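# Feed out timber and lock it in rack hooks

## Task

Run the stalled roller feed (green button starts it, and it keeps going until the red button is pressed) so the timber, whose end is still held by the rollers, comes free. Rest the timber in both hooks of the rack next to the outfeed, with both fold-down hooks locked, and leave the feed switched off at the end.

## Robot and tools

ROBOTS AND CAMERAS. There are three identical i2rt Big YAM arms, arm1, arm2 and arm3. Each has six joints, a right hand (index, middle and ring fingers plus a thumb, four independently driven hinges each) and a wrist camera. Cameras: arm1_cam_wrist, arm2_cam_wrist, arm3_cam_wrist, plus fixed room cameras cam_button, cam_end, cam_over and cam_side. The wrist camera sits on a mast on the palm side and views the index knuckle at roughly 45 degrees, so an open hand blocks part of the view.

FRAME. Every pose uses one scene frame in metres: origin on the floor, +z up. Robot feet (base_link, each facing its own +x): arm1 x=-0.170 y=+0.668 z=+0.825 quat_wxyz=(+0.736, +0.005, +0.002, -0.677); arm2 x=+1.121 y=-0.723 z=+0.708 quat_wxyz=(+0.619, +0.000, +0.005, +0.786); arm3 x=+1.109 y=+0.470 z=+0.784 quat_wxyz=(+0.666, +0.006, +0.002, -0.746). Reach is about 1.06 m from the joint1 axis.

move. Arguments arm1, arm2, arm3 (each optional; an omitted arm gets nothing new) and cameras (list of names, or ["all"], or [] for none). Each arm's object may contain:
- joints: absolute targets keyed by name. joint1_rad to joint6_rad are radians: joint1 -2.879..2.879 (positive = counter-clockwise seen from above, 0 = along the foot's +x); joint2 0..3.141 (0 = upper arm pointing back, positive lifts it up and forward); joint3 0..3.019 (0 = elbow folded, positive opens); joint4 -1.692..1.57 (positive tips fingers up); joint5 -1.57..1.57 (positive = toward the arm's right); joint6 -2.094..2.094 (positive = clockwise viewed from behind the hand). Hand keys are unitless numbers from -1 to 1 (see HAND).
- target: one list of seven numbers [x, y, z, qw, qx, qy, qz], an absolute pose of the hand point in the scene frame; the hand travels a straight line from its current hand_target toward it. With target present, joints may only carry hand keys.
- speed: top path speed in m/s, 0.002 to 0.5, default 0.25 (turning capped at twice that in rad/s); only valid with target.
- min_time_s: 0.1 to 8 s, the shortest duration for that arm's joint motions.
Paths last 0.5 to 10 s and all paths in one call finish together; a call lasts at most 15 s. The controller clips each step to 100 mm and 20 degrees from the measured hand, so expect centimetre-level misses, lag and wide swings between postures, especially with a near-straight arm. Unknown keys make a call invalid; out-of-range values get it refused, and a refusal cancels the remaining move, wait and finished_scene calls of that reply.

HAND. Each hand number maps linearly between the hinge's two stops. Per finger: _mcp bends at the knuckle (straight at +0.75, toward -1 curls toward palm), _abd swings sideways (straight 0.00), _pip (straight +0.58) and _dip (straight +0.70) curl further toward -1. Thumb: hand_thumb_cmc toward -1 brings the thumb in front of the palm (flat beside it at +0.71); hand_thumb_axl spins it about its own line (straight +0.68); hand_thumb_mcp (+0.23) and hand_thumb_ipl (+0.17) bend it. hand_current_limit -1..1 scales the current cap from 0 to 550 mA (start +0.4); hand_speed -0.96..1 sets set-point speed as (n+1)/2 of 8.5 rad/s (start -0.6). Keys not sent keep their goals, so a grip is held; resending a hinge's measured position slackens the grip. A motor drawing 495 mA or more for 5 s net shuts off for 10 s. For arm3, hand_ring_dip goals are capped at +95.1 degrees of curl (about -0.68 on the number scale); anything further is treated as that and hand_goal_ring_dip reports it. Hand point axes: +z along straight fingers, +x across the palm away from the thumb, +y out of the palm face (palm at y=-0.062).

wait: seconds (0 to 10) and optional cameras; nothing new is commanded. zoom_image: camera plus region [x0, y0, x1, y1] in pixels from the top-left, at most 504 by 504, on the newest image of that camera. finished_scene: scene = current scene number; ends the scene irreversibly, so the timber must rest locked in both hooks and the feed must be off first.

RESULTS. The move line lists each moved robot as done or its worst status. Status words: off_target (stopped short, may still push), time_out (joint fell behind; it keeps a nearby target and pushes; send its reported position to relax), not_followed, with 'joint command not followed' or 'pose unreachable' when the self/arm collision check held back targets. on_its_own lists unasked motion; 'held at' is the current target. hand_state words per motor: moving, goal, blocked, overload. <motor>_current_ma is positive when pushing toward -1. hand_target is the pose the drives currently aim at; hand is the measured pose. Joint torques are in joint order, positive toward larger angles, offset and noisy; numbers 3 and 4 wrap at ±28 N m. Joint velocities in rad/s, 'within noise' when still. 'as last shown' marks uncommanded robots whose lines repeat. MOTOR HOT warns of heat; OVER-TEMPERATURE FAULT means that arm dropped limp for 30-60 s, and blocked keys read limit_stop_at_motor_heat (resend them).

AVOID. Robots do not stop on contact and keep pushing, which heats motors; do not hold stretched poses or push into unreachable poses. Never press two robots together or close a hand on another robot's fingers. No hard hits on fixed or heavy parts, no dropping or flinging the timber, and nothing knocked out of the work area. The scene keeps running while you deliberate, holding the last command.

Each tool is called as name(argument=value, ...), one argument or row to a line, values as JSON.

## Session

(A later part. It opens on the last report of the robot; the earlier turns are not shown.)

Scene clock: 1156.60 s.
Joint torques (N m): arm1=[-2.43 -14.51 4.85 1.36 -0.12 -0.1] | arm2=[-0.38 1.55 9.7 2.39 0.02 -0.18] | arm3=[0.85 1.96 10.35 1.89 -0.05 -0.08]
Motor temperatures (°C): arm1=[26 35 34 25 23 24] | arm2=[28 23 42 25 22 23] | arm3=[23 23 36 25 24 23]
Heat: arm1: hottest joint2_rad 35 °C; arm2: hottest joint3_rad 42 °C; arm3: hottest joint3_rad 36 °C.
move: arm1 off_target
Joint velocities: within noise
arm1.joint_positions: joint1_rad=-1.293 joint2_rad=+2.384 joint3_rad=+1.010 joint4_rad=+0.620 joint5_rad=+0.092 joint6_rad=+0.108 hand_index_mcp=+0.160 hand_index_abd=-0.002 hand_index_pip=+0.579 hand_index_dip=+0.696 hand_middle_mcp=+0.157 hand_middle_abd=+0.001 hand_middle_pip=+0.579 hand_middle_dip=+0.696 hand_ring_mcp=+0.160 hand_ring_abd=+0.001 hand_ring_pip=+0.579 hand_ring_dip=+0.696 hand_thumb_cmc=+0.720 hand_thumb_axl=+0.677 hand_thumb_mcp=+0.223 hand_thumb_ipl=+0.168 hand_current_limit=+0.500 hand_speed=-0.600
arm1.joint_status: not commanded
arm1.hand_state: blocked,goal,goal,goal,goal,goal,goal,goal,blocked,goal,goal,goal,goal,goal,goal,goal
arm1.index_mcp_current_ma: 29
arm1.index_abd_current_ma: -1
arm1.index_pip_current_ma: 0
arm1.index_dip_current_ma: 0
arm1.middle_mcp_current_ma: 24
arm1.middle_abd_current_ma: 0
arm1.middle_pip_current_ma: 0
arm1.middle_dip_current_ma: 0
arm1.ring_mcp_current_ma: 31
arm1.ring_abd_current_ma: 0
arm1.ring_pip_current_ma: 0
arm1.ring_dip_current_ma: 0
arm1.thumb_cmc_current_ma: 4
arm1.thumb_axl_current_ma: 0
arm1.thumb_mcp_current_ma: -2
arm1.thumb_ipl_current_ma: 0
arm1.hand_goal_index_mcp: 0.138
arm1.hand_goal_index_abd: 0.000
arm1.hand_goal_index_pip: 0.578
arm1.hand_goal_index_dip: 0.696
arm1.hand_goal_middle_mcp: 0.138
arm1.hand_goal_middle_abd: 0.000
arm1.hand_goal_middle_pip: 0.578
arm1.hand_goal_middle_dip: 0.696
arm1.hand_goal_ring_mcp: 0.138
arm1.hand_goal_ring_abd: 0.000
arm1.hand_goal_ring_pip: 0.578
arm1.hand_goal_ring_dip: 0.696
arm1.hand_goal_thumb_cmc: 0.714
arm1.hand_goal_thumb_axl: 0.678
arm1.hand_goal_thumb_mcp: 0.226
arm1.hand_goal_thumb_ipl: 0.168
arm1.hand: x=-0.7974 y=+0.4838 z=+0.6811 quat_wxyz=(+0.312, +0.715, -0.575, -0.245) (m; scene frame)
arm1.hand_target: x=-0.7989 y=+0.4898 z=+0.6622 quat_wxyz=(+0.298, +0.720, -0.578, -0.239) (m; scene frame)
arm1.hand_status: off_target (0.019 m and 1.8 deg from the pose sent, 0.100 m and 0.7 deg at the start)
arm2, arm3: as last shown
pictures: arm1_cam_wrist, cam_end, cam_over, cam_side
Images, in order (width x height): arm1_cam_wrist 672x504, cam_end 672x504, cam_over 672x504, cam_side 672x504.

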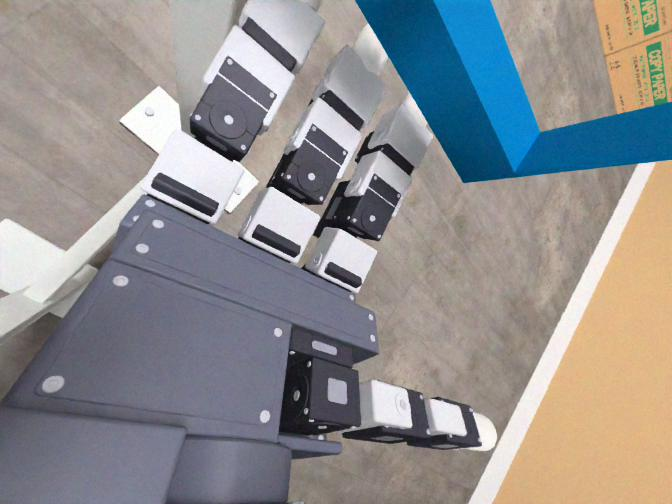

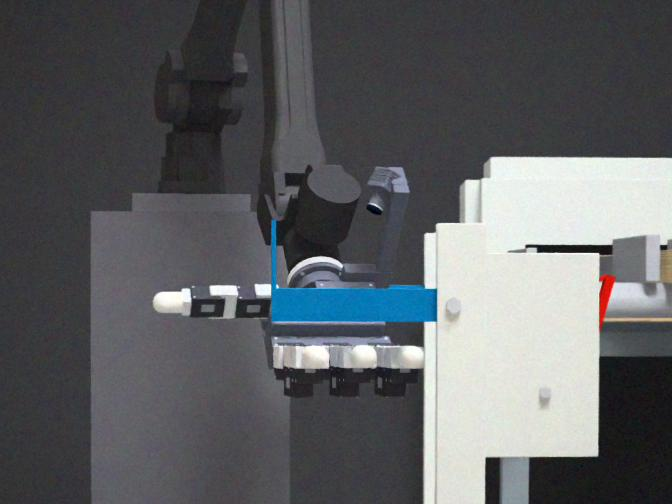

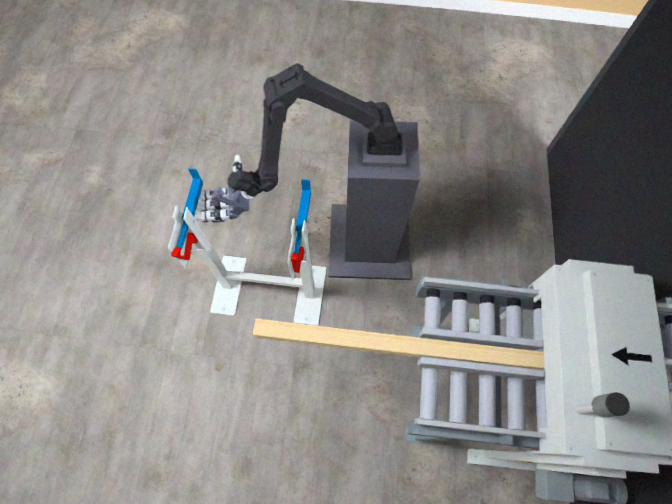

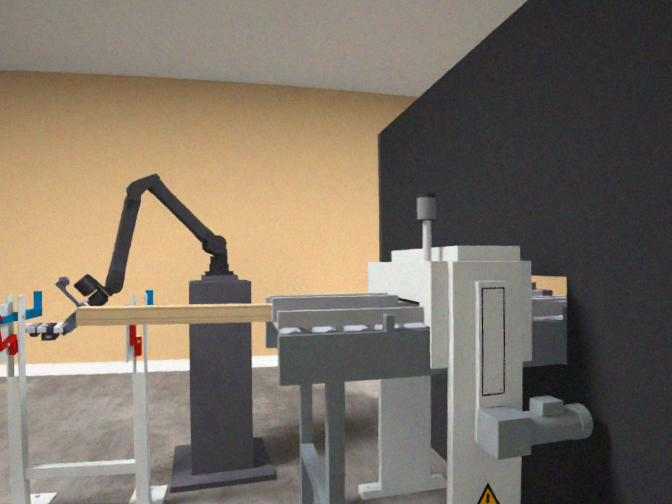

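move(
  arm1={"target": [-0.83, 0.485, 0.66, 0.2983, 0.7208, -0.5783, -0.2397], "speed": 0.1},
  cameras=[],
)

move(
  arm1={"target": [-0.83, 0.485, 0.715, 0.2983, 0.7208, -0.5783, -0.2397], "speed": 0.04},
  cameras=["arm1_cam_wrist", "cam_end", "cam_over"],
)

zoom_image(
  camera="cam_end",
  region=[250, 200, 640, 420],
)

Scene clock: 1167.40 s.
Joint torques (N m): arm1=[-2.49 -15.85 5.55 1.28 -0.11 -0.16] | arm2=[-0.73 2.26 9.77 2.17 0.09 -0.18] | arm3=[0.73 1.79 10.33 1.88 -0.04 -0.07]
Motor temperatures (°C): arm1=[26 35 34 25 23 24] | arm2=[28 23 42 25 22 23] | arm3=[23 23 36 25 24 23]
Heat: arm1: hottest joint2_rad 35 °C; arm2: hottest joint3_rad 42 °C; arm3: hottest joint3_rad 36 °C.
move: arm1 off_target
Joint velocities: within noise
arm1.joint_positions: joint1_rad=-1.306 joint2_rad=+2.405 joint3_rad=+1.096 joint4_rad=+0.553 joint5_rad=+0.083 joint6_rad=+0.104 hand_index_mcp=+0.160 hand_index_abd=-0.002 hand_index_pip=+0.579 hand_index_dip=+0.696 hand_middle_mcp=+0.157 hand_middle_abd=+0.001 hand_middle_pip=+0.579 hand_middle_dip=+0.696 hand_ring_mcp=+0.160 hand_ring_abd=+0.001 hand_ring_pip=+0.579 hand_ring_dip=+0.696 hand_thumb_cmc=+0.720 hand_thumb_axl=+0.677 hand_thumb_mcp=+0.223 hand_thumb_ipl=+0.168 hand_current_limit=+0.500 hand_speed=-0.600
arm1.joint_status: not commanded
arm1.hand_state: blocked,goal,goal,goal,goal,goal,goal,goal,blocked,goal,goal,goal,goal,goal,goal,goal
arm1.index_mcp_current_ma: 29
arm1.index_abd_current_ma: -1
arm1.index_pip_current_ma: 0
arm1.index_dip_current_ma: 0
arm1.middle_mcp_current_ma: 24
arm1.middle_abd_current_ma: 0
arm1.middle_pip_current_ma: 0
arm1.middle_dip_current_ma: 0
arm1.ring_mcp_current_ma: 31
arm1.ring_abd_current_ma: 0
arm1.ring_pip_current_ma: 0
arm1.ring_dip_current_ma: 0
arm1.thumb_cmc_current_ma: 4
arm1.thumb_axl_current_ma: 0
arm1.thumb_mcp_current_ma: -2
arm1.thumb_ipl_current_ma: 0
arm1.hand_goal_index_mcp: 0.138
arm1.hand_goal_index_abd: 0.000
arm1.hand_goal_index_pip: 0.578
arm1.hand_goal_index_dip: 0.696
arm1.hand_goal_middle_mcp: 0.138
arm1.hand_goal_middle_abd: 0.000
arm1.hand_goal_middle_pip: 0.578
arm1.hand_goal_middle_dip: 0.696
arm1.hand_goal_ring_mcp: 0.138
arm1.hand_goal_ring_abd: 0.000
arm1.hand_goal_ring_pip: 0.578
arm1.hand_goal_ring_dip: 0.696
arm1.hand_goal_thumb_cmc: 0.714
arm1.hand_goal_thumb_axl: 0.678
arm1.hand_goal_thumb_mcp: 0.226
arm1.hand_goal_thumb_ipl: 0.168
arm1.hand: x=-0.8258 y=+0.4800 z=+0.6786 quat_wxyz=(+0.311, +0.715, -0.577, -0.243) (m; scene frame)
arm1.hand_target: x=-0.8280 y=+0.4857 z=+0.6596 quat_wxyz=(+0.298, +0.721, -0.579, -0.239) (m; scene frame)
arm1.hand_status: off_target (0.020 m and 1.7 deg from the pose sent, 0.039 m and 1.8 deg at the start)
arm2, arm3: as last shown
pictures: none
No camera images: "cameras" was empty.

Scene clock: 1169.33 s.
Joint torques (N m): arm1=[-2.02 -20.42 3.56 1.39 -0.05 -0.13] | arm2=[0.09 1.85 9.47 2.3 0.13 -0.16] | arm3=[1.2 1.9 10.26 1.89 -0.05 -0.08]
Motor temperatures (°C): arm1=[26 35 34 25 23 24] | arm2=[28 23 42 25 22 23] | arm3=[23 23 36 25 24 23]
Heat: arm1: hottest joint2_rad 35 °C; arm2: hottest joint3_rad 42 °C; arm3: hottest joint3_rad 36 °C.
move: arm1 off_target
Joint velocities: within noise
arm1.joint_positions: joint1_rad=-1.306 joint2_rad=+2.324 joint3_rad=+1.078 joint4_rad=+0.467 joint5_rad=+0.083 joint6_rad=+0.104 hand_index_mcp=+0.161 hand_index_abd=-0.002 hand_index_pip=+0.579 hand_index_dip=+0.696 hand_middle_mcp=+0.157 hand_middle_abd=+0.001 hand_middle_pip=+0.580 hand_middle_dip=+0.696 hand_ring_mcp=+0.160 hand_ring_abd=+0.001 hand_ring_pip=+0.579 hand_ring_dip=+0.696 hand_thumb_cmc=+0.720 hand_thumb_axl=+0.677 hand_thumb_mcp=+0.223 hand_thumb_ipl=+0.168 hand_current_limit=+0.500 hand_speed=-0.600
arm1.joint_status: not commanded
arm1.hand_state: blocked,goal,goal,goal,goal,goal,goal,goal,blocked,goal,goal,goal,goal,goal,goal,goal
arm1.index_mcp_current_ma: 31
arm1.index_abd_current_ma: -1
arm1.index_pip_current_ma: 0
arm1.index_dip_current_ma: 0
arm1.middle_mcp_current_ma: 24
arm1.middle_abd_current_ma: 0
arm1.middle_pip_current_ma: 1
arm1.middle_dip_current_ma: 0
arm1.ring_mcp_current_ma: 31
arm1.ring_abd_current_ma: 0
arm1.ring_pip_current_ma: 0
arm1.ring_dip_current_ma: 0
arm1.thumb_cmc_current_ma: 4
arm1.thumb_axl_current_ma: 0
arm1.thumb_mcp_current_ma: -2
arm1.thumb_ipl_current_ma: 0
arm1.hand_goal_index_mcp: 0.138
arm1.hand_goal_index_abd: 0.000
arm1.hand_goal_index_pip: 0.578
arm1.hand_goal_index_dip: 0.696
arm1.hand_goal_middle_mcp: 0.138
arm1.hand_goal_middle_abd: 0.000
arm1.hand_goal_middle_pip: 0.578
arm1.hand_goal_middle_dip: 0.696
arm1.hand_goal_ring_mcp: 0.138
arm1.hand_goal_ring_abd: 0.000
arm1.hand_goal_ring_pip: 0.578
arm1.hand_goal_ring_dip: 0.696
arm1.hand_goal_thumb_cmc: 0.714
arm1.hand_goal_thumb_axl: 0.678
arm1.hand_goal_thumb_mcp: 0.226
arm1.hand_goal_thumb_ipl: 0.168
arm1.hand: x=-0.8285 y=+0.4788 z=+0.7060 quat_wxyz=(+0.302, +0.719, -0.580, -0.238) (m; scene frame)
arm1.hand_target: x=-0.8303 y=+0.4849 z=+0.7149 quat_wxyz=(+0.299, +0.720, -0.579, -0.240) (m; scene frame)
arm1.hand_status: off_target (0.011 m and 0.5 deg from the pose sent, 0.037 m and 1.7 deg at the start)
arm2, arm3: as last shown
pictures: arm1_cam_wrist, cam_end, cam_over
Images, in order (width x height): arm1_cam_wrist 672x504, cam_end 672x504, cam_over 672x504.

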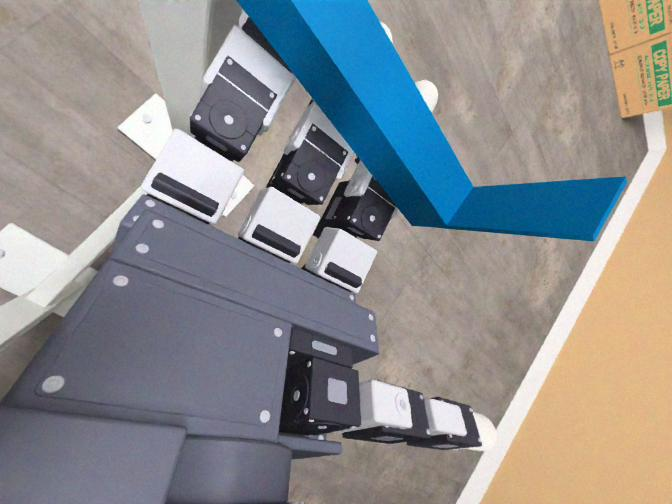

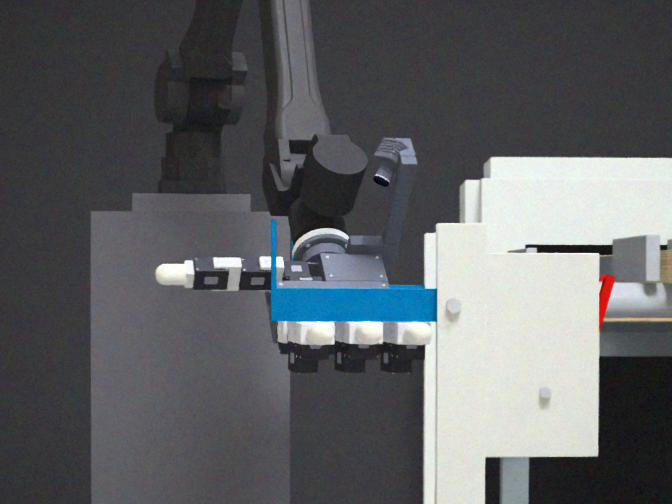

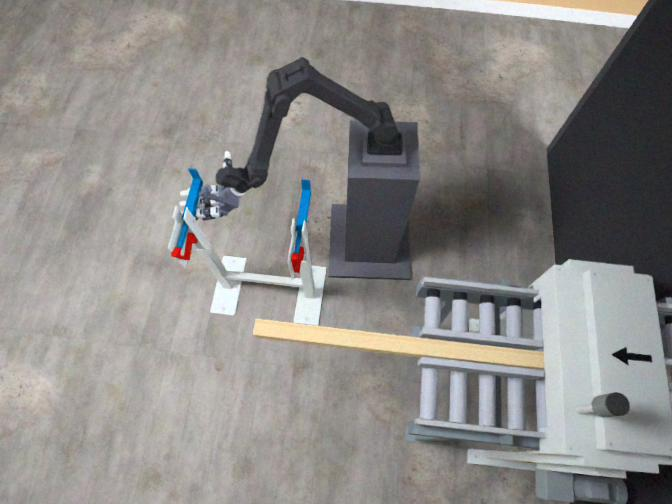

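Scaled by 1.292 from the camera's 672x504 image, which has a finer 960x720 frame.

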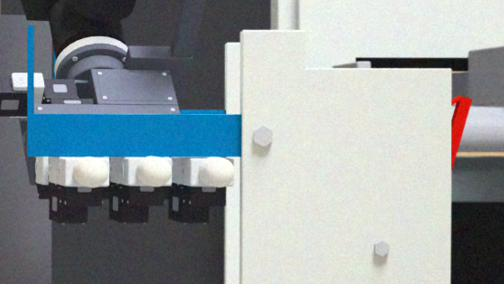

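move(
  arm1={"target": [-0.83, 0.487, 0.735, 0.2983, 0.7208, -0.5783, -0.2397], "speed": 0.03},
  cameras=["cam_end"],
)

zoom_image(
  camera="cam_end",
  region=[250, 200, 640, 420],
)

Scene clock: 1173.27 s.
Joint torques (N m): arm1=[-3.25 -21.83 3.92 1.62 0.1 -0.19] | arm2=[-0.03 1.49 9.68 2.26 0.06 -0.11] | arm3=[1.03 2.08 10.28 1.89 -0.05 -0.07]
Motor temperatures (°C): arm1=[26 35 33 25 23 24] | arm2=[28 23 42 25 22 23] | arm3=[23 23 36 25 24 23]
Heat: arm1: hottest joint2_rad 35 °C; arm2: hottest joint3_rad 42 °C; arm3: hottest joint3_rad 36 °C.
move: arm1 off_target
Joint velocities: within noise
arm1.joint_positions: joint1_rad=-1.306 joint2_rad=+2.293 joint3_rad=+1.056 joint4_rad=+0.422 joint5_rad=+0.076 joint6_rad=+0.104 hand_index_mcp=+0.174 hand_index_abd=-0.002 hand_index_pip=+0.584 hand_index_dip=+0.696 hand_middle_mcp=+0.164 hand_middle_abd=+0.000 hand_middle_pip=+0.585 hand_middle_dip=+0.696 hand_ring_mcp=+0.160 hand_ring_abd=+0.001 hand_ring_pip=+0.580 hand_ring_dip=+0.696 hand_thumb_cmc=+0.720 hand_thumb_axl=+0.677 hand_thumb_mcp=+0.223 hand_thumb_ipl=+0.168 hand_current_limit=+0.500 hand_speed=-0.600
arm1.joint_status: not commanded
arm1.hand_state: blocked,goal,goal,goal,blocked,goal,goal,goal,blocked,goal,goal,goal,goal,goal,goal,goal
arm1.index_mcp_current_ma: 62
arm1.index_abd_current_ma: -1
arm1.index_pip_current_ma: 4
arm1.index_dip_current_ma: 0
arm1.middle_mcp_current_ma: 38
arm1.middle_abd_current_ma: 0
arm1.middle_pip_current_ma: 5
arm1.middle_dip_current_ma: 0
arm1.ring_mcp_current_ma: 31
arm1.ring_abd_current_ma: 0
arm1.ring_pip_current_ma: 1
arm1.ring_dip_current_ma: 0
arm1.thumb_cmc_current_ma: 4
arm1.thumb_axl_current_ma: 0
arm1.thumb_mcp_current_ma: -2
arm1.thumb_ipl_current_ma: 0
arm1.hand_goal_index_mcp: 0.138
arm1.hand_goal_index_abd: 0.000
arm1.hand_goal_index_pip: 0.578
arm1.hand_goal_index_dip: 0.696
arm1.hand_goal_middle_mcp: 0.138
arm1.hand_goal_middle_abd: 0.000
arm1.hand_goal_middle_pip: 0.578
arm1.hand_goal_middle_dip: 0.696
arm1.hand_goal_ring_mcp: 0.138
arm1.hand_goal_ring_abd: 0.000
arm1.hand_goal_ring_pip: 0.578
arm1.hand_goal_ring_dip: 0.696
arm1.hand_goal_thumb_cmc: 0.714
arm1.hand_goal_thumb_axl: 0.678
arm1.hand_goal_thumb_mcp: 0.226
arm1.hand_goal_thumb_ipl: 0.168
arm1.hand: x=-0.8208 y=+0.4805 z=+0.7083 quat_wxyz=(+0.289, +0.725, -0.582, -0.227) (m; scene frame)
arm1.hand_target: x=-0.8299 y=+0.4863 z=+0.7338 quat_wxyz=(+0.298, +0.721, -0.578, -0.239) (m; scene frame)
arm1.hand_status: off_target (0.029 m and 1.9 deg from the pose sent, 0.030 m and 0.5 deg at the start)
arm2, arm3: as last shown
pictures: cam_end
Images, in order (width x height): cam_end 672x504.

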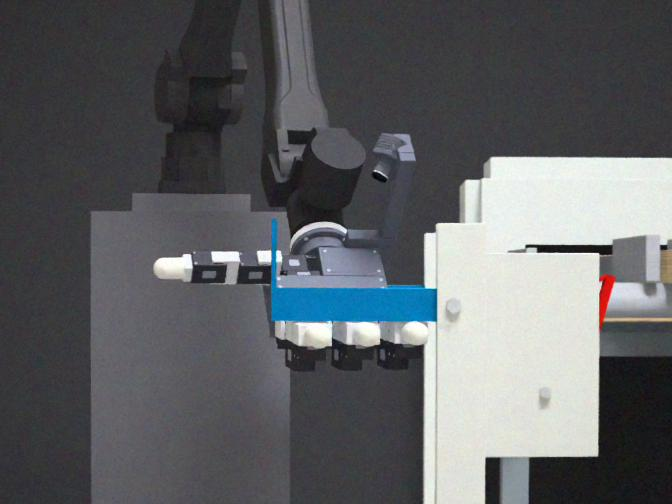

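Scaled by 1.292 from the camera's 672x504 image, which has a finer 960x720 frame.

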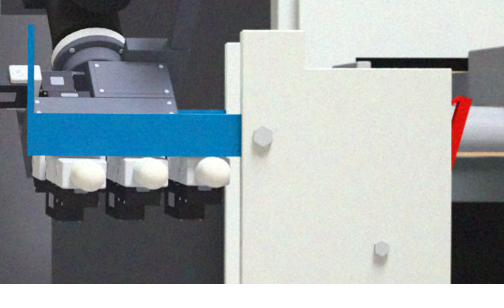

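move(
  arm1={"target": [-0.835, 0.49, 0.775, 0.2983, 0.7208, -0.5783, -0.2397], "speed": 0.03},
  cameras=["cam_end"],
)

zoom_image(
  camera="cam_end",
  region=[250, 200, 640, 420],
)

Scene clock: 1178.43 s.
Joint torques (N m): arm1=[-2.73 -23.65 4.72 2.13 0.24 -0.14] | arm2=[-1.26 2.02 9.68 2.07 0.07 -0.23] | arm3=[0.97 1.85 10.29 1.94 -0.04 -0.07]
Motor temperatures (°C): arm1=[26 35 33 25 23 24] | arm2=[28 23 42 25 22 23] | arm3=[23 23 36 25 24 23]
Heat: arm1: hottest joint2_rad 35 °C; arm2: hottest joint3_rad 42 °C; arm3: hottest joint3_rad 36 °C.
move: arm1 off_target
Joint velocities: within noise
arm1.joint_positions: joint1_rad=-1.312 joint2_rad=+2.232 joint3_rad=+1.035 joint4_rad=+0.326 joint5_rad=+0.066 joint6_rad=+0.092 hand_index_mcp=+0.191 hand_index_abd=-0.003 hand_index_pip=+0.593 hand_index_dip=+0.696 hand_middle_mcp=+0.183 hand_middle_abd=-0.003 hand_middle_pip=+0.596 hand_middle_dip=+0.696 hand_ring_mcp=+0.180 hand_ring_abd=-0.001 hand_ring_pip=+0.594 hand_ring_dip=+0.697 hand_thumb_cmc=+0.720 hand_thumb_axl=+0.677 hand_thumb_mcp=+0.223 hand_thumb_ipl=+0.168 hand_current_limit=+0.500 hand_speed=-0.600
arm1.joint_status: not commanded
arm1.hand_state: blocked,goal,goal,goal,blocked,goal,goal,goal,blocked,goal,goal,goal,goal,goal,goal,goal
arm1.index_mcp_current_ma: 115
arm1.index_abd_current_ma: -1
arm1.index_pip_current_ma: 16
arm1.index_dip_current_ma: 0
arm1.middle_mcp_current_ma: 90
arm1.middle_abd_current_ma: -1
arm1.middle_pip_current_ma: 21
arm1.middle_dip_current_ma: 0
arm1.ring_mcp_current_ma: 81
arm1.ring_abd_current_ma: 0
arm1.ring_pip_current_ma: 17
arm1.ring_dip_current_ma: 0
arm1.thumb_cmc_current_ma: 4
arm1.thumb_axl_current_ma: 0
arm1.thumb_mcp_current_ma: -2
arm1.thumb_ipl_current_ma: 0
arm1.hand_goal_index_mcp: 0.138
arm1.hand_goal_index_abd: 0.000
arm1.hand_goal_index_pip: 0.578
arm1.hand_goal_index_dip: 0.696
arm1.hand_goal_middle_mcp: 0.138
arm1.hand_goal_middle_abd: 0.000
arm1.hand_goal_middle_pip: 0.578
arm1.hand_goal_middle_dip: 0.696
arm1.hand_goal_ring_mcp: 0.138
arm1.hand_goal_ring_abd: 0.000
arm1.hand_goal_ring_pip: 0.578
arm1.hand_goal_ring_dip: 0.696
arm1.hand_goal_thumb_cmc: 0.714
arm1.hand_goal_thumb_axl: 0.678
arm1.hand_goal_thumb_mcp: 0.226
arm1.hand_goal_thumb_ipl: 0.168
arm1.hand: x=-0.8139 y=+0.4842 z=+0.7188 quat_wxyz=(+0.268, +0.736, -0.584, -0.212) (m; scene frame)
arm1.hand_target: x=-0.8355 y=+0.4893 z=+0.7734 quat_wxyz=(+0.299, +0.721, -0.578, -0.240) (m; scene frame)
arm1.hand_status: off_target (0.060 m and 5.1 deg from the pose sent, 0.069 m and 1.9 deg at the start)
arm2, arm3: as last shown
pictures: cam_end
Images, in order (width x height): cam_end 672x504.

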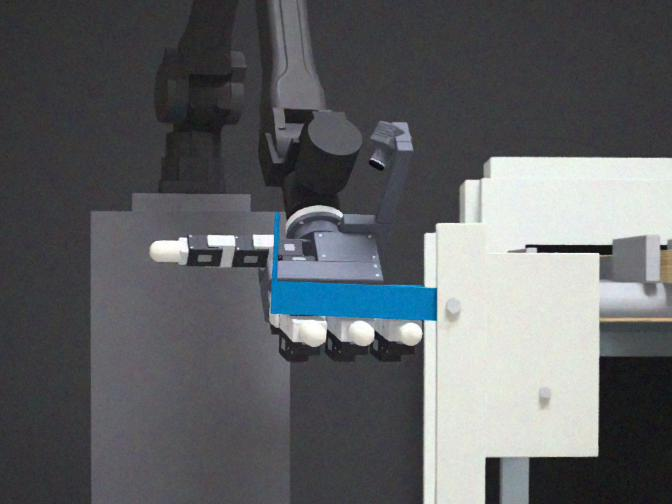

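Scaled by 1.292 from the camera's 672x504 image, which has a finer 960x720 frame.

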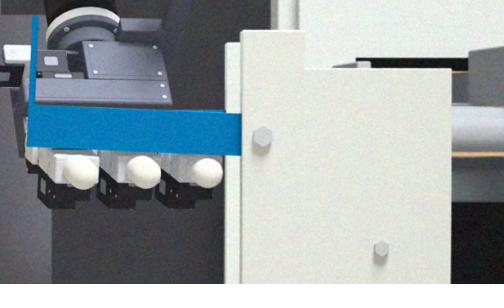

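move(
  arm1={"target": [-0.825, 0.485, 0.70, 0.2983, 0.7208, -0.5783, -0.2397], "speed": 0.04},
  cameras=["cam_end"],
)

zoom_image(
  camera="cam_end",
  region=[250, 200, 640, 420],
)

move(
  arm1={"target": [-0.825, 0.49, 0.655, 0.2983, 0.7208, -0.5783, -0.2397], "speed": 0.06},
  cameras=["cam_end"],
)

zoom_image(
  camera="cam_end",
  region=[250, 200, 640, 420],
)

Scene clock: 1186.27 s.
Joint torques (N m): arm1=[-1.26 -15.03 6.04 2.84 0.33 0.01] | arm2=[-0.5 2.96 9.55 2.74 0.1 -0.18] | arm3=[1.03 1.96 10.25 1.87 -0.05 -0.07]
Motor temperatures (°C): arm1=[26 35 33 25 23 24] | arm2=[28 23 42 25 22 23] | arm3=[23 23 36 25 24 23]
Heat: arm1: hottest joint2_rad 35 °C; arm2: hottest joint3_rad 42 °C; arm3: hottest joint3_rad 36 °C.
move: arm1 off_target
Joint velocities: within noise
arm1.joint_positions: joint1_rad=-1.312 joint2_rad=+2.300 joint3_rad=+1.038 joint4_rad=+0.456 joint5_rad=+0.076 joint6_rad=+0.092 hand_index_mcp=+0.162 hand_index_abd=-0.003 hand_index_pip=+0.587 hand_index_dip=+0.696 hand_middle_mcp=+0.159 hand_middle_abd=-0.003 hand_middle_pip=+0.586 hand_middle_dip=+0.696 hand_ring_mcp=+0.163 hand_ring_abd=-0.001 hand_ring_pip=+0.586 hand_ring_dip=+0.697 hand_thumb_cmc=+0.720 hand_thumb_axl=+0.677 hand_thumb_mcp=+0.223 hand_thumb_ipl=+0.168 hand_current_limit=+0.500 hand_speed=-0.600
arm1.joint_status: not commanded
arm1.hand_state: blocked,goal,goal,goal,blocked,goal,goal,goal,blocked,goal,goal,goal,goal,goal,goal,goal
arm1.index_mcp_current_ma: 35
arm1.index_abd_current_ma: -1
arm1.index_pip_current_ma: 7
arm1.index_dip_current_ma: 0
arm1.middle_mcp_current_ma: 28
arm1.middle_abd_current_ma: -1
arm1.middle_pip_current_ma: 6
arm1.middle_dip_current_ma: 0
arm1.ring_mcp_current_ma: 37
arm1.ring_abd_current_ma: 0
arm1.ring_pip_current_ma: 6
arm1.ring_dip_current_ma: 0
arm1.thumb_cmc_current_ma: 4
arm1.thumb_axl_current_ma: 0
arm1.thumb_mcp_current_ma: -2
arm1.thumb_ipl_current_ma: 0
arm1.hand_goal_index_mcp: 0.138
arm1.hand_goal_index_abd: 0.000
arm1.hand_goal_index_pip: 0.578
arm1.hand_goal_index_dip: 0.696
arm1.hand_goal_middle_mcp: 0.138
arm1.hand_goal_middle_abd: 0.000
arm1.hand_goal_middle_pip: 0.578
arm1.hand_goal_middle_dip: 0.696
arm1.hand_goal_ring_mcp: 0.138
arm1.hand_goal_ring_abd: 0.000
arm1.hand_goal_ring_pip: 0.578
arm1.hand_goal_ring_dip: 0.696
arm1.hand_goal_thumb_cmc: 0.714
arm1.hand_goal_thumb_axl: 0.678
arm1.hand_goal_thumb_mcp: 0.226
arm1.hand_goal_thumb_ipl: 0.168
arm1.on_its_own: hand_index_mcp moved -0.029 toward your old target +0.137
arm1.hand: x=-0.8159 y=+0.4856 z=+0.7058 quat_wxyz=(+0.291, +0.725, -0.579, -0.232) (m; scene frame)
arm1.hand_target: x=-0.8246 y=+0.4853 z=+0.7000 quat_wxyz=(+0.298, +0.721, -0.578, -0.240) (m; scene frame)
arm1.hand_status: off_target (0.011 m and 1.3 deg from the pose sent, 0.022 m and 5.1 deg at the start)
arm2.joint_positions: joint1_rad=-0.461 joint2_rad=+0.614 joint3_rad=+1.416 joint4_rad=-1.209 joint5_rad=-0.010 joint6_rad=+1.165 hand_index_mcp=+0.754 hand_index_abd=+0.001 hand_index_pip=+0.577 hand_index_dip=+0.696 hand_middle_mcp=+0.754 hand_middle_abd=+0.001 hand_middle_pip=+0.577 hand_middle_dip=+0.696 hand_ring_mcp=+0.754 hand_ring_abd=+0.001 hand_ring_pip=+0.577 hand_ring_dip=+0.696 hand_thumb_cmc=+0.714 hand_thumb_axl=+0.677 hand_thumb_mcp=+0.226 hand_thumb_ipl=+0.168 hand_current_limit=+0.400 hand_speed=-0.600
arm2.joint_status: not commanded
arm2.hand_state: goal,goal,goal,goal,goal,goal,goal,goal,goal,goal,goal,goal,goal,goal,goal,goal
arm2.index_mcp_current_ma: 1
arm2.index_abd_current_ma: 1
arm2.index_pip_current_ma: 1
arm2.index_dip_current_ma: 0
arm2.middle_mcp_current_ma: 1
arm2.middle_abd_current_ma: 1
arm2.middle_pip_current_ma: 1
arm2.middle_dip_current_ma: 0
arm2.ring_mcp_current_ma: 0
arm2.ring_abd_current_ma: 1
arm2.ring_pip_current_ma: 1
arm2.ring_dip_current_ma: 0
arm2.thumb_cmc_current_ma: 0
arm2.thumb_axl_current_ma: -1
arm2.thumb_mcp_current_ma: 0
arm2.thumb_ipl_current_ma: -1
arm2.hand_goal_index_mcp: 0.754
arm2.hand_goal_index_abd: 0.000
arm2.hand_goal_index_pip: 0.576
arm2.hand_goal_index_dip: 0.696
arm2.hand_goal_middle_mcp: 0.754
arm2.hand_goal_middle_abd: 0.000
arm2.hand_goal_middle_pip: 0.576
arm2.hand_goal_middle_dip: 0.696
arm2.hand_goal_ring_mcp: 0.754
arm2.hand_goal_ring_abd: 0.000
arm2.hand_goal_ring_pip: 0.576
arm2.hand_goal_ring_dip: 0.696
arm2.hand_goal_thumb_cmc: 0.714
arm2.hand_goal_thumb_axl: 0.678
arm2.hand_goal_thumb_mcp: 0.226
arm2.hand_goal_thumb_ipl: 0.168
arm2.hand: x=+1.2643 y=-0.4938 z=+1.2974 quat_wxyz=(-0.252, +0.535, +0.645, +0.484) (m; scene frame)
arm2.hand_target: x=+1.2635 y=-0.4977 z=+1.3095 quat_wxyz=(-0.257, +0.531, +0.639, +0.494) (m; scene frame)
arm2.hand_status: not commanded
arm3.joint_positions: joint1_rad=-0.134 joint2_rad=+0.629 joint3_rad=+1.370 joint4_rad=-1.370 joint5_rad=-0.062 joint6_rad=+1.107 hand_index_mcp=+0.754 hand_index_abd=+0.000 hand_index_pip=+0.577 hand_index_dip=+0.696 hand_middle_mcp=+0.754 hand_middle_abd=+0.000 hand_middle_pip=+0.577 hand_middle_dip=+0.696 hand_ring_mcp=+0.754 hand_ring_abd=+0.000 hand_ring_pip=+0.577 hand_ring_dip=+0.696 hand_thumb_cmc=+0.714 hand_thumb_axl=+0.677 hand_thumb_mcp=+0.226 hand_thumb_ipl=+0.168 hand_current_limit=+0.400 hand_speed=-0.600
arm3.joint_status: not commanded
arm3.hand_state: goal,goal,goal,goal,goal,goal,goal,goal,goal,goal,goal,goal,goal,goal,goal,goal
arm3.index_mcp_current_ma: 0
arm3.index_abd_current_ma: 0
arm3.index_pip_current_ma: 0
arm3.index_dip_current_ma: 0
arm3.middle_mcp_current_ma: 0
arm3.middle_abd_current_ma: 0
arm3.middle_pip_current_ma: 0
arm3.middle_dip_current_ma: 0
arm3.ring_mcp_current_ma: 0
arm3.ring_abd_current_ma: 0
arm3.ring_pip_current_ma: 0
arm3.ring_dip_current_ma: 0
arm3.thumb_cmc_current_ma: 0
arm3.thumb_axl_current_ma: 0
arm3.thumb_mcp_current_ma: 0
arm3.thumb_ipl_current_ma: 0
arm3.hand_goal_index_mcp: 0.754
arm3.hand_goal_index_abd: 0.000
arm3.hand_goal_index_pip: 0.576
arm3.hand_goal_index_dip: 0.696
arm3.hand_goal_middle_mcp: 0.754
arm3.hand_goal_middle_abd: 0.000
arm3.hand_goal_middle_pip: 0.576
arm3.hand_goal_middle_dip: 0.696
arm3.hand_goal_ring_mcp: 0.754
arm3.hand_goal_ring_abd: 0.000
arm3.hand_goal_ring_pip: 0.576
arm3.hand_goal_ring_dip: 0.696
arm3.hand_goal_thumb_cmc: 0.714
arm3.hand_goal_thumb_axl: 0.678
arm3.hand_goal_thumb_mcp: 0.226
arm3.hand_goal_thumb_ipl: 0.168
arm3.hand: x=+0.9699 y=+0.2382 z=+1.3123 quat_wxyz=(+0.395, +0.705, -0.549, +0.214) (m; scene frame)
arm3.hand_target: x=+0.9704 y=+0.2405 z=+1.3241 quat_wxyz=(+0.406, +0.700, -0.545, +0.218) (m; scene frame)
arm3.hand_status: not commanded
pictures: cam_end
Images, in order (width x height): cam_end 672x504.

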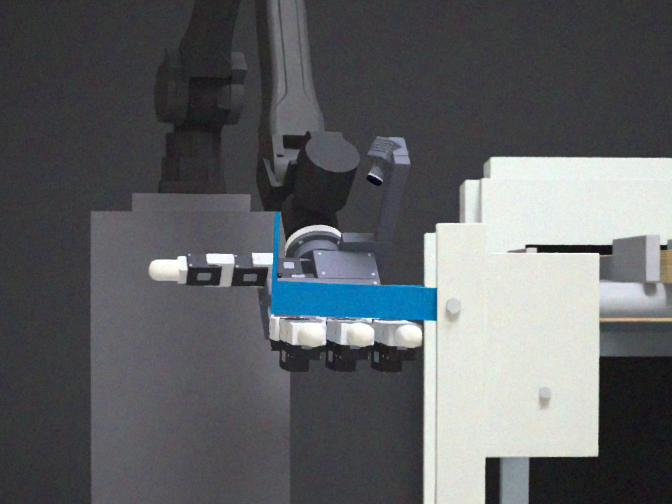

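Scaled by 1.292 from the camera's 672x504 image, which has a finer 960x720 frame.

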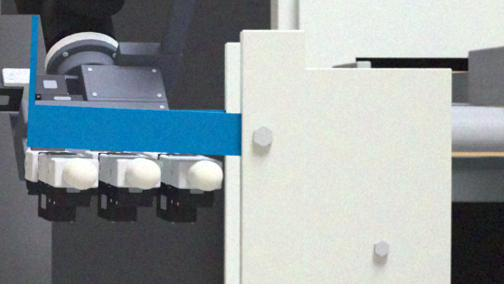

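Scene clock: 1187.60 s.
Joint torques (N m): arm1=[-2.49 -15.38 5.18 2.88 0 -0.04] | arm2=[-1.26 1.61 9.55 2.41 0.11 -0.18] | arm3=[0.97 1.79 10.36 1.84 -0.04 -0.07]
Motor temperatures (°C): arm1=[26 35 33 25 23 24] | arm2=[28 23 42 25 22 23] | arm3=[23 23 36 25 24 23]
Heat: arm1: hottest joint2_rad 35 °C; arm2: hottest joint3_rad 42 °C; arm3: hottest joint3_rad 36 °C.
move: arm1 off_target
Joint velocities: within noise
arm1.joint_positions: joint1_rad=-1.312 joint2_rad=+2.416 joint3_rad=+1.087 joint4_rad=+0.528 joint5_rad=+0.076 joint6_rad=+0.092 hand_index_mcp=+0.162 hand_index_abd=-0.003 hand_index_pip=+0.586 hand_index_dip=+0.696 hand_middle_mcp=+0.159 hand_middle_abd=-0.003 hand_middle_pip=+0.586 hand_middle_dip=+0.696 hand_ring_mcp=+0.163 hand_ring_abd=-0.001 hand_ring_pip=+0.586 hand_ring_dip=+0.697 hand_thumb_cmc=+0.720 hand_thumb_axl=+0.677 hand_thumb_mcp=+0.223 hand_thumb_ipl=+0.168 hand_current_limit=+0.500 hand_speed=-0.600
arm1.joint_status: not commanded
arm1.hand_state: blocked,goal,goal,goal,blocked,goal,goal,goal,blocked,goal,goal,goal,goal,goal,goal,goal
arm1.index_mcp_current_ma: 34
arm1.index_abd_current_ma: -1
arm1.index_pip_current_ma: 7
arm1.index_dip_current_ma: 0
arm1.middle_mcp_current_ma: 27
arm1.middle_abd_current_ma: -1
arm1.middle_pip_current_ma: 6
arm1.middle_dip_current_ma: 0
arm1.ring_mcp_current_ma: 36
arm1.ring_abd_current_ma: 0
arm1.ring_pip_current_ma: 6
arm1.ring_dip_current_ma: 0
arm1.thumb_cmc_current_ma: 4
arm1.thumb_axl_current_ma: 0
arm1.thumb_mcp_current_ma: -2
arm1.thumb_ipl_current_ma: 0
arm1.hand_goal_index_mcp: 0.138
arm1.hand_goal_index_abd: 0.000
arm1.hand_goal_index_pip: 0.578
arm1.hand_goal_index_dip: 0.696
arm1.hand_goal_middle_mcp: 0.138
arm1.hand_goal_middle_abd: 0.000
arm1.hand_goal_middle_pip: 0.578
arm1.hand_goal_middle_dip: 0.696
arm1.hand_goal_ring_mcp: 0.138
arm1.hand_goal_ring_abd: 0.000
arm1.hand_goal_ring_pip: 0.578
arm1.hand_goal_ring_dip: 0.696
arm1.hand_goal_thumb_cmc: 0.714
arm1.hand_goal_thumb_axl: 0.678
arm1.hand_goal_thumb_mcp: 0.226
arm1.hand_goal_thumb_ipl: 0.168
arm1.hand: x=-0.8170 y=+0.4855 z=+0.6630 quat_wxyz=(+0.293, +0.725, -0.579, -0.233) (m; scene frame)
arm1.hand_target: x=-0.8238 y=+0.4903 z=+0.6553 quat_wxyz=(+0.298, +0.721, -0.578, -0.239) (m; scene frame)
arm1.hand_status: off_target (0.012 m and 1.1 deg from the pose sent, 0.052 m and 1.3 deg at the start)
arm2, arm3: as last shown
pictures: cam_end
Images, in order (width x height): cam_end 672x504.

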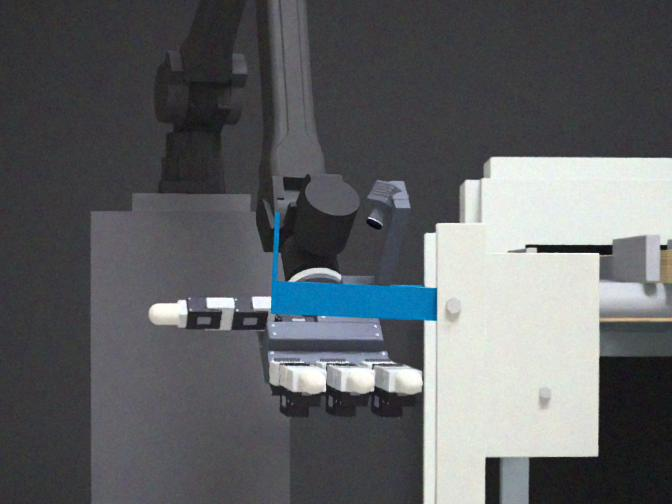

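Scaled by 1.292 from the camera's 672x504 image, which has a finer 960x720 frame.

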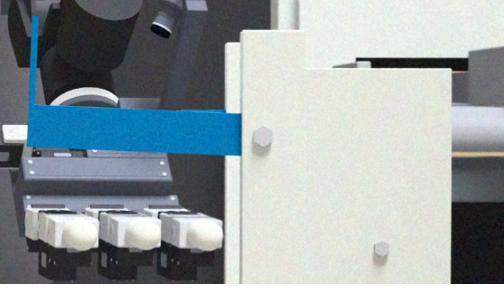

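move(
  arm1={"target": [-0.69, 0.52, 0.665, 0.2983, 0.7208, -0.5783, -0.2397], "speed": 0.2},
  cameras=[],
)

move(
  arm1={"target": [-0.66, 0.52, 0.95, 0.2983, 0.7208, -0.5783, -0.2397], "speed": 0.3, "joints": {"hand_index_mcp": 0.753, "hand_middle_mcp": 0.753, "hand_ring_mcp": 0.753}},
  cameras=["cam_over", "cam_end", "cam_side", "cam_button", "arm2_cam_wrist", "arm3_cam_wrist"],
)

zoom_image(
  camera="cam_over",
  region=[150, 160, 250, 300],
)

zoom_image(
  camera="cam_side",
  region=[0, 280, 60, 370],
)

Scene clock: 1194.70 s.
Joint torques (N m): arm1=[0.21 -14.62 -0.36 2.96 0.34 0.14] | arm2=[-1.26 1.85 9.8 2.45 0.08 -0.12] | arm3=[0.91 1.85 10.29 1.89 -0.04 -0.07]
Motor temperatures (°C): arm1=[26 35 33 25 23 24] | arm2=[28 23 42 25 22 23] | arm3=[23 23 36 25 24 23]
Heat: arm1: hottest joint2_rad 35 °C; arm2: hottest joint3_rad 42 °C; arm3: hottest joint3_rad 36 °C.
move: arm1 off_target
Joint velocities: within noise
arm1.joint_positions: joint1_rad=-1.313 joint2_rad=+2.393 joint3_rad=+0.760 joint4_rad=+0.853 joint5_rad=+0.096 joint6_rad=+0.098 hand_index_mcp=+0.159 hand_index_abd=-0.003 hand_index_pip=+0.586 hand_index_dip=+0.696 hand_middle_mcp=+0.156 hand_middle_abd=-0.003 hand_middle_pip=+0.585 hand_middle_dip=+0.696 hand_ring_mcp=+0.160 hand_ring_abd=-0.001 hand_ring_pip=+0.585 hand_ring_dip=+0.697 hand_thumb_cmc=+0.722 hand_thumb_axl=+0.677 hand_thumb_mcp=+0.223 hand_thumb_ipl=+0.168 hand_current_limit=+0.500 hand_speed=-0.600
arm1.joint_status: not commanded
arm1.hand_state: blocked,goal,goal,goal,goal,goal,goal,goal,blocked,goal,goal,goal,goal,goal,goal,goal
arm1.index_mcp_current_ma: 29
arm1.index_abd_current_ma: -1
arm1.index_pip_current_ma: 6
arm1.index_dip_current_ma: 0
arm1.middle_mcp_current_ma: 23
arm1.middle_abd_current_ma: -1
arm1.middle_pip_current_ma: 5
arm1.middle_dip_current_ma: 0
arm1.ring_mcp_current_ma: 30
arm1.ring_abd_current_ma: 0
arm1.ring_pip_current_ma: 5
arm1.ring_dip_current_ma: 0
arm1.thumb_cmc_current_ma: 6
arm1.thumb_axl_current_ma: 0
arm1.thumb_mcp_current_ma: -2
arm1.thumb_ipl_current_ma: 0
arm1.hand_goal_index_mcp: 0.138
arm1.hand_goal_index_abd: 0.000
arm1.hand_goal_index_pip: 0.578
arm1.hand_goal_index_dip: 0.696
arm1.hand_goal_middle_mcp: 0.138
arm1.hand_goal_middle_abd: 0.000
arm1.hand_goal_middle_pip: 0.578
arm1.hand_goal_middle_dip: 0.696
arm1.hand_goal_ring_mcp: 0.138
arm1.hand_goal_ring_abd: 0.000
arm1.hand_goal_ring_pip: 0.578
arm1.hand_goal_ring_dip: 0.696
arm1.hand_goal_thumb_cmc: 0.714
arm1.hand_goal_thumb_axl: 0.678
arm1.hand_goal_thumb_mcp: 0.226
arm1.hand_goal_thumb_ipl: 0.168
arm1.hand: x=-0.7072 y=+0.5296 z=+0.6664 quat_wxyz=(+0.297, +0.716, -0.582, -0.245) (m; scene frame)
arm1.hand_target: x=-0.6969 y=+0.5244 z=+0.6687 quat_wxyz=(+0.301, +0.716, -0.581, -0.243) (m; scene frame)
arm1.hand_status: off_target (0.020 m and 1.0 deg from the pose sent, 0.132 m and 1.1 deg at the start)
arm2, arm3: as last shown
pictures: none
No camera images: "cameras" was empty.

Scene clock: 1196.67 s.
Joint torques (N m): arm1=[-0.38 -8.41 9.26 1.03 0.3 0.11] | arm2=[-0.73 1.49 9.68 2.19 0.04 -0.21] | arm3=[1.03 1.85 10.35 1.87 -0.06 -0.08]
Motor temperatures (°C): arm1=[26 35 33 25 23 24] | arm2=[28 23 42 25 22 23] | arm3=[23 23 36 25 24 23]
Heat: arm1: hottest joint2_rad 35 °C; arm2: hottest joint3_rad 42 °C; arm3: hottest joint3_rad 36 °C.
move: arm1 off_target
Joint velocities: within noise
arm1.joint_positions: joint1_rad=-1.257 joint2_rad=+1.370 joint3_rad=+0.526 joint4_rad=+0.022 joint5_rad=+0.121 joint6_rad=+0.119 hand_index_mcp=+0.759 hand_index_abd=-0.003 hand_index_pip=+0.584 hand_index_dip=+0.696 hand_middle_mcp=+0.758 hand_middle_abd=-0.003 hand_middle_pip=+0.584 hand_middle_dip=+0.696 hand_ring_mcp=+0.759 hand_ring_abd=-0.001 hand_ring_pip=+0.584 hand_ring_dip=+0.697 hand_thumb_cmc=+0.722 hand_thumb_axl=+0.677 hand_thumb_mcp=+0.223 hand_thumb_ipl=+0.168 hand_current_limit=+0.500 hand_speed=-0.600
arm1.joint_status: all done
arm1.hand_state: goal,goal,goal,goal,goal,goal,goal,goal,goal,goal,goal,goal,goal,goal,goal,goal
arm1.index_mcp_current_ma: 3
arm1.index_abd_current_ma: -1
arm1.index_pip_current_ma: 4
arm1.index_dip_current_ma: 0
arm1.middle_mcp_current_ma: 3
arm1.middle_abd_current_ma: -1
arm1.middle_pip_current_ma: 4
arm1.middle_dip_current_ma: 0
arm1.ring_mcp_current_ma: 3
arm1.ring_abd_current_ma: 0
arm1.ring_pip_current_ma: 4
arm1.ring_dip_current_ma: 0
arm1.thumb_cmc_current_ma: 6
arm1.thumb_axl_current_ma: 0
arm1.thumb_mcp_current_ma: -2
arm1.thumb_ipl_current_ma: 0
arm1.hand_goal_index_mcp: 0.754
arm1.hand_goal_index_abd: 0.000
arm1.hand_goal_index_pip: 0.578
arm1.hand_goal_index_dip: 0.696
arm1.hand_goal_middle_mcp: 0.754
arm1.hand_goal_middle_abd: 0.000
arm1.hand_goal_middle_pip: 0.578
arm1.hand_goal_middle_dip: 0.696
arm1.hand_goal_ring_mcp: 0.754
arm1.hand_goal_ring_abd: 0.000
arm1.hand_goal_ring_pip: 0.578
arm1.hand_goal_ring_dip: 0.696
arm1.hand_goal_thumb_cmc: 0.714
arm1.hand_goal_thumb_axl: 0.678
arm1.hand_goal_thumb_mcp: 0.226
arm1.hand_goal_thumb_ipl: 0.168
arm1.hand: x=-0.6447 y=+0.5263 z=+0.9299 quat_wxyz=(+0.283, +0.730, -0.577, -0.233) (m; scene frame)
arm1.hand_target: x=-0.6555 y=+0.5164 z=+0.9472 quat_wxyz=(+0.296, +0.725, -0.575, -0.237) (m; scene frame)
arm1.hand_status: off_target (0.026 m and 2.2 deg from the pose sent, 0.288 m and 1.0 deg at the start)
arm2, arm3: as last shown
pictures: arm2_cam_wrist, arm3_cam_wrist, cam_button, cam_end, cam_over, cam_side
Images, in order (width x height): arm2_cam_wrist 672x504, arm3_cam_wrist 672x504, cam_button 672x504, cam_end 672x504, cam_over 672x504, cam_side 672x504.

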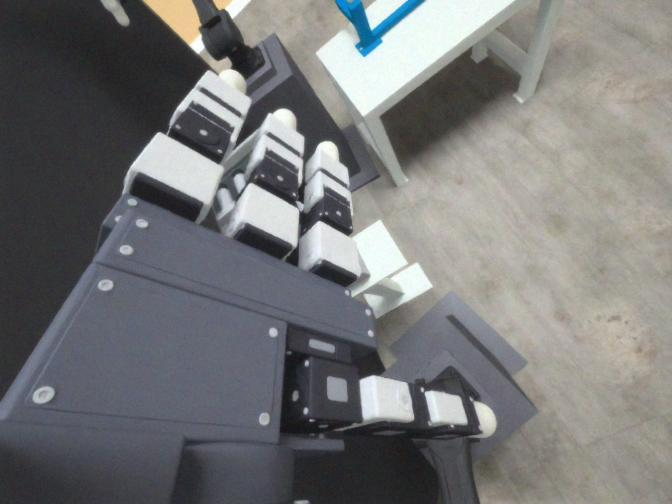

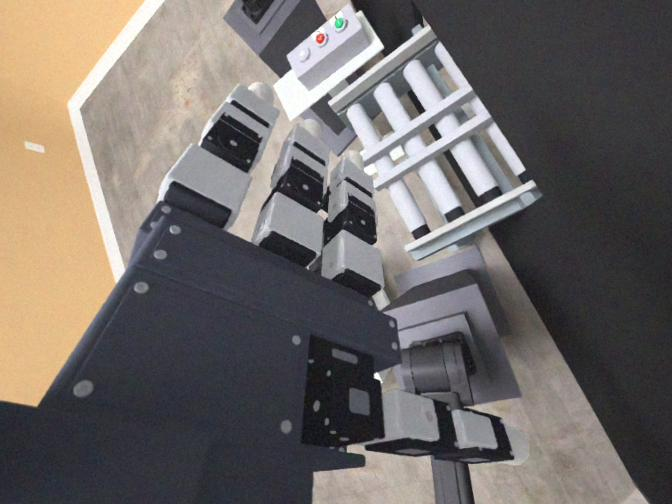

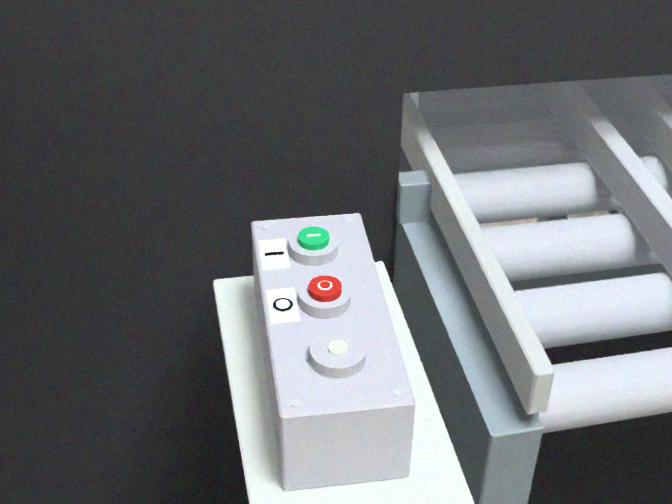

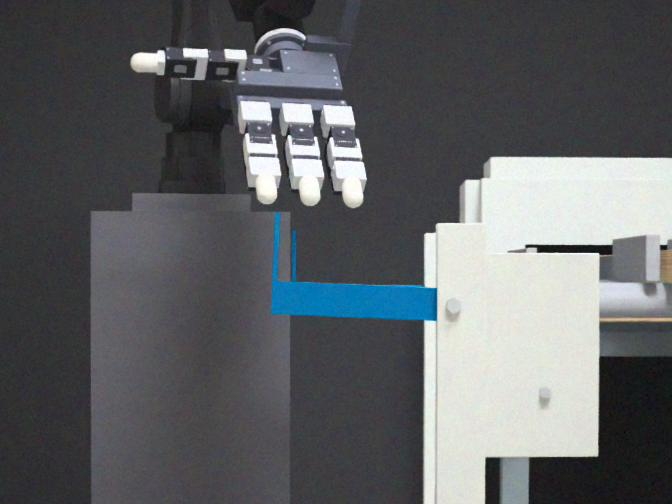

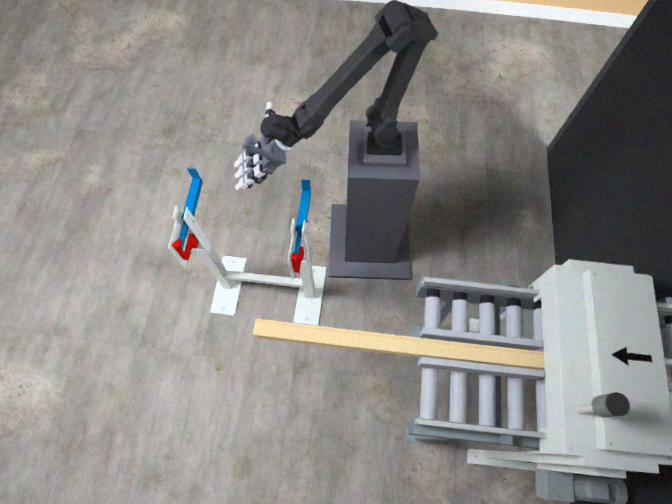

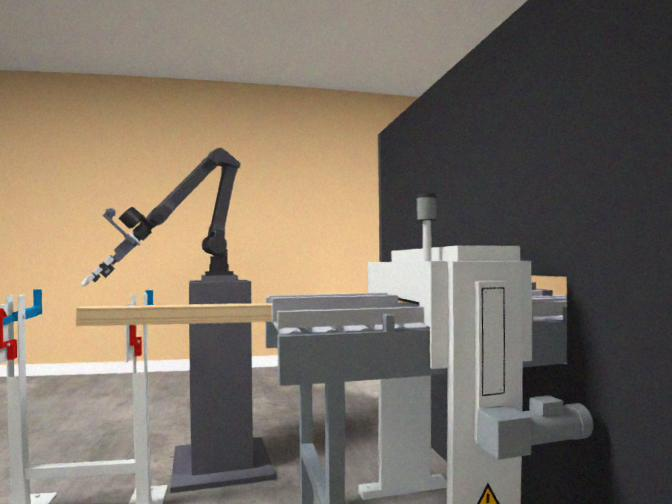

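Scaled by 3.600 from the camera's 672x504 image, which has a finer 960x720 frame.

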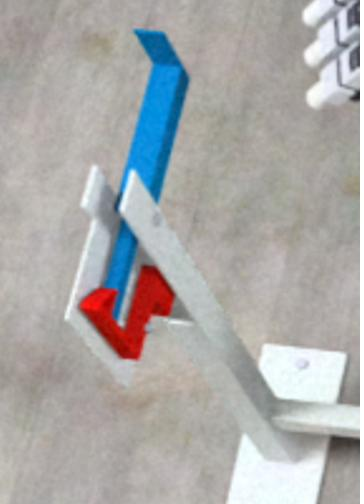

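Scaled by 5.600 from the camera's 672x504 image, which has a finer 960x720 frame.

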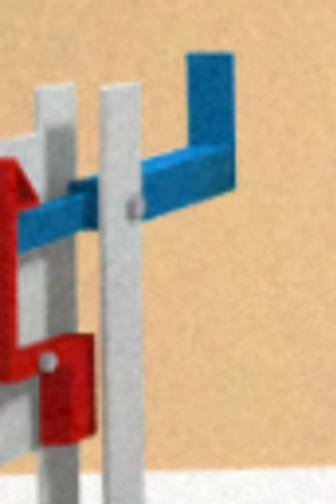

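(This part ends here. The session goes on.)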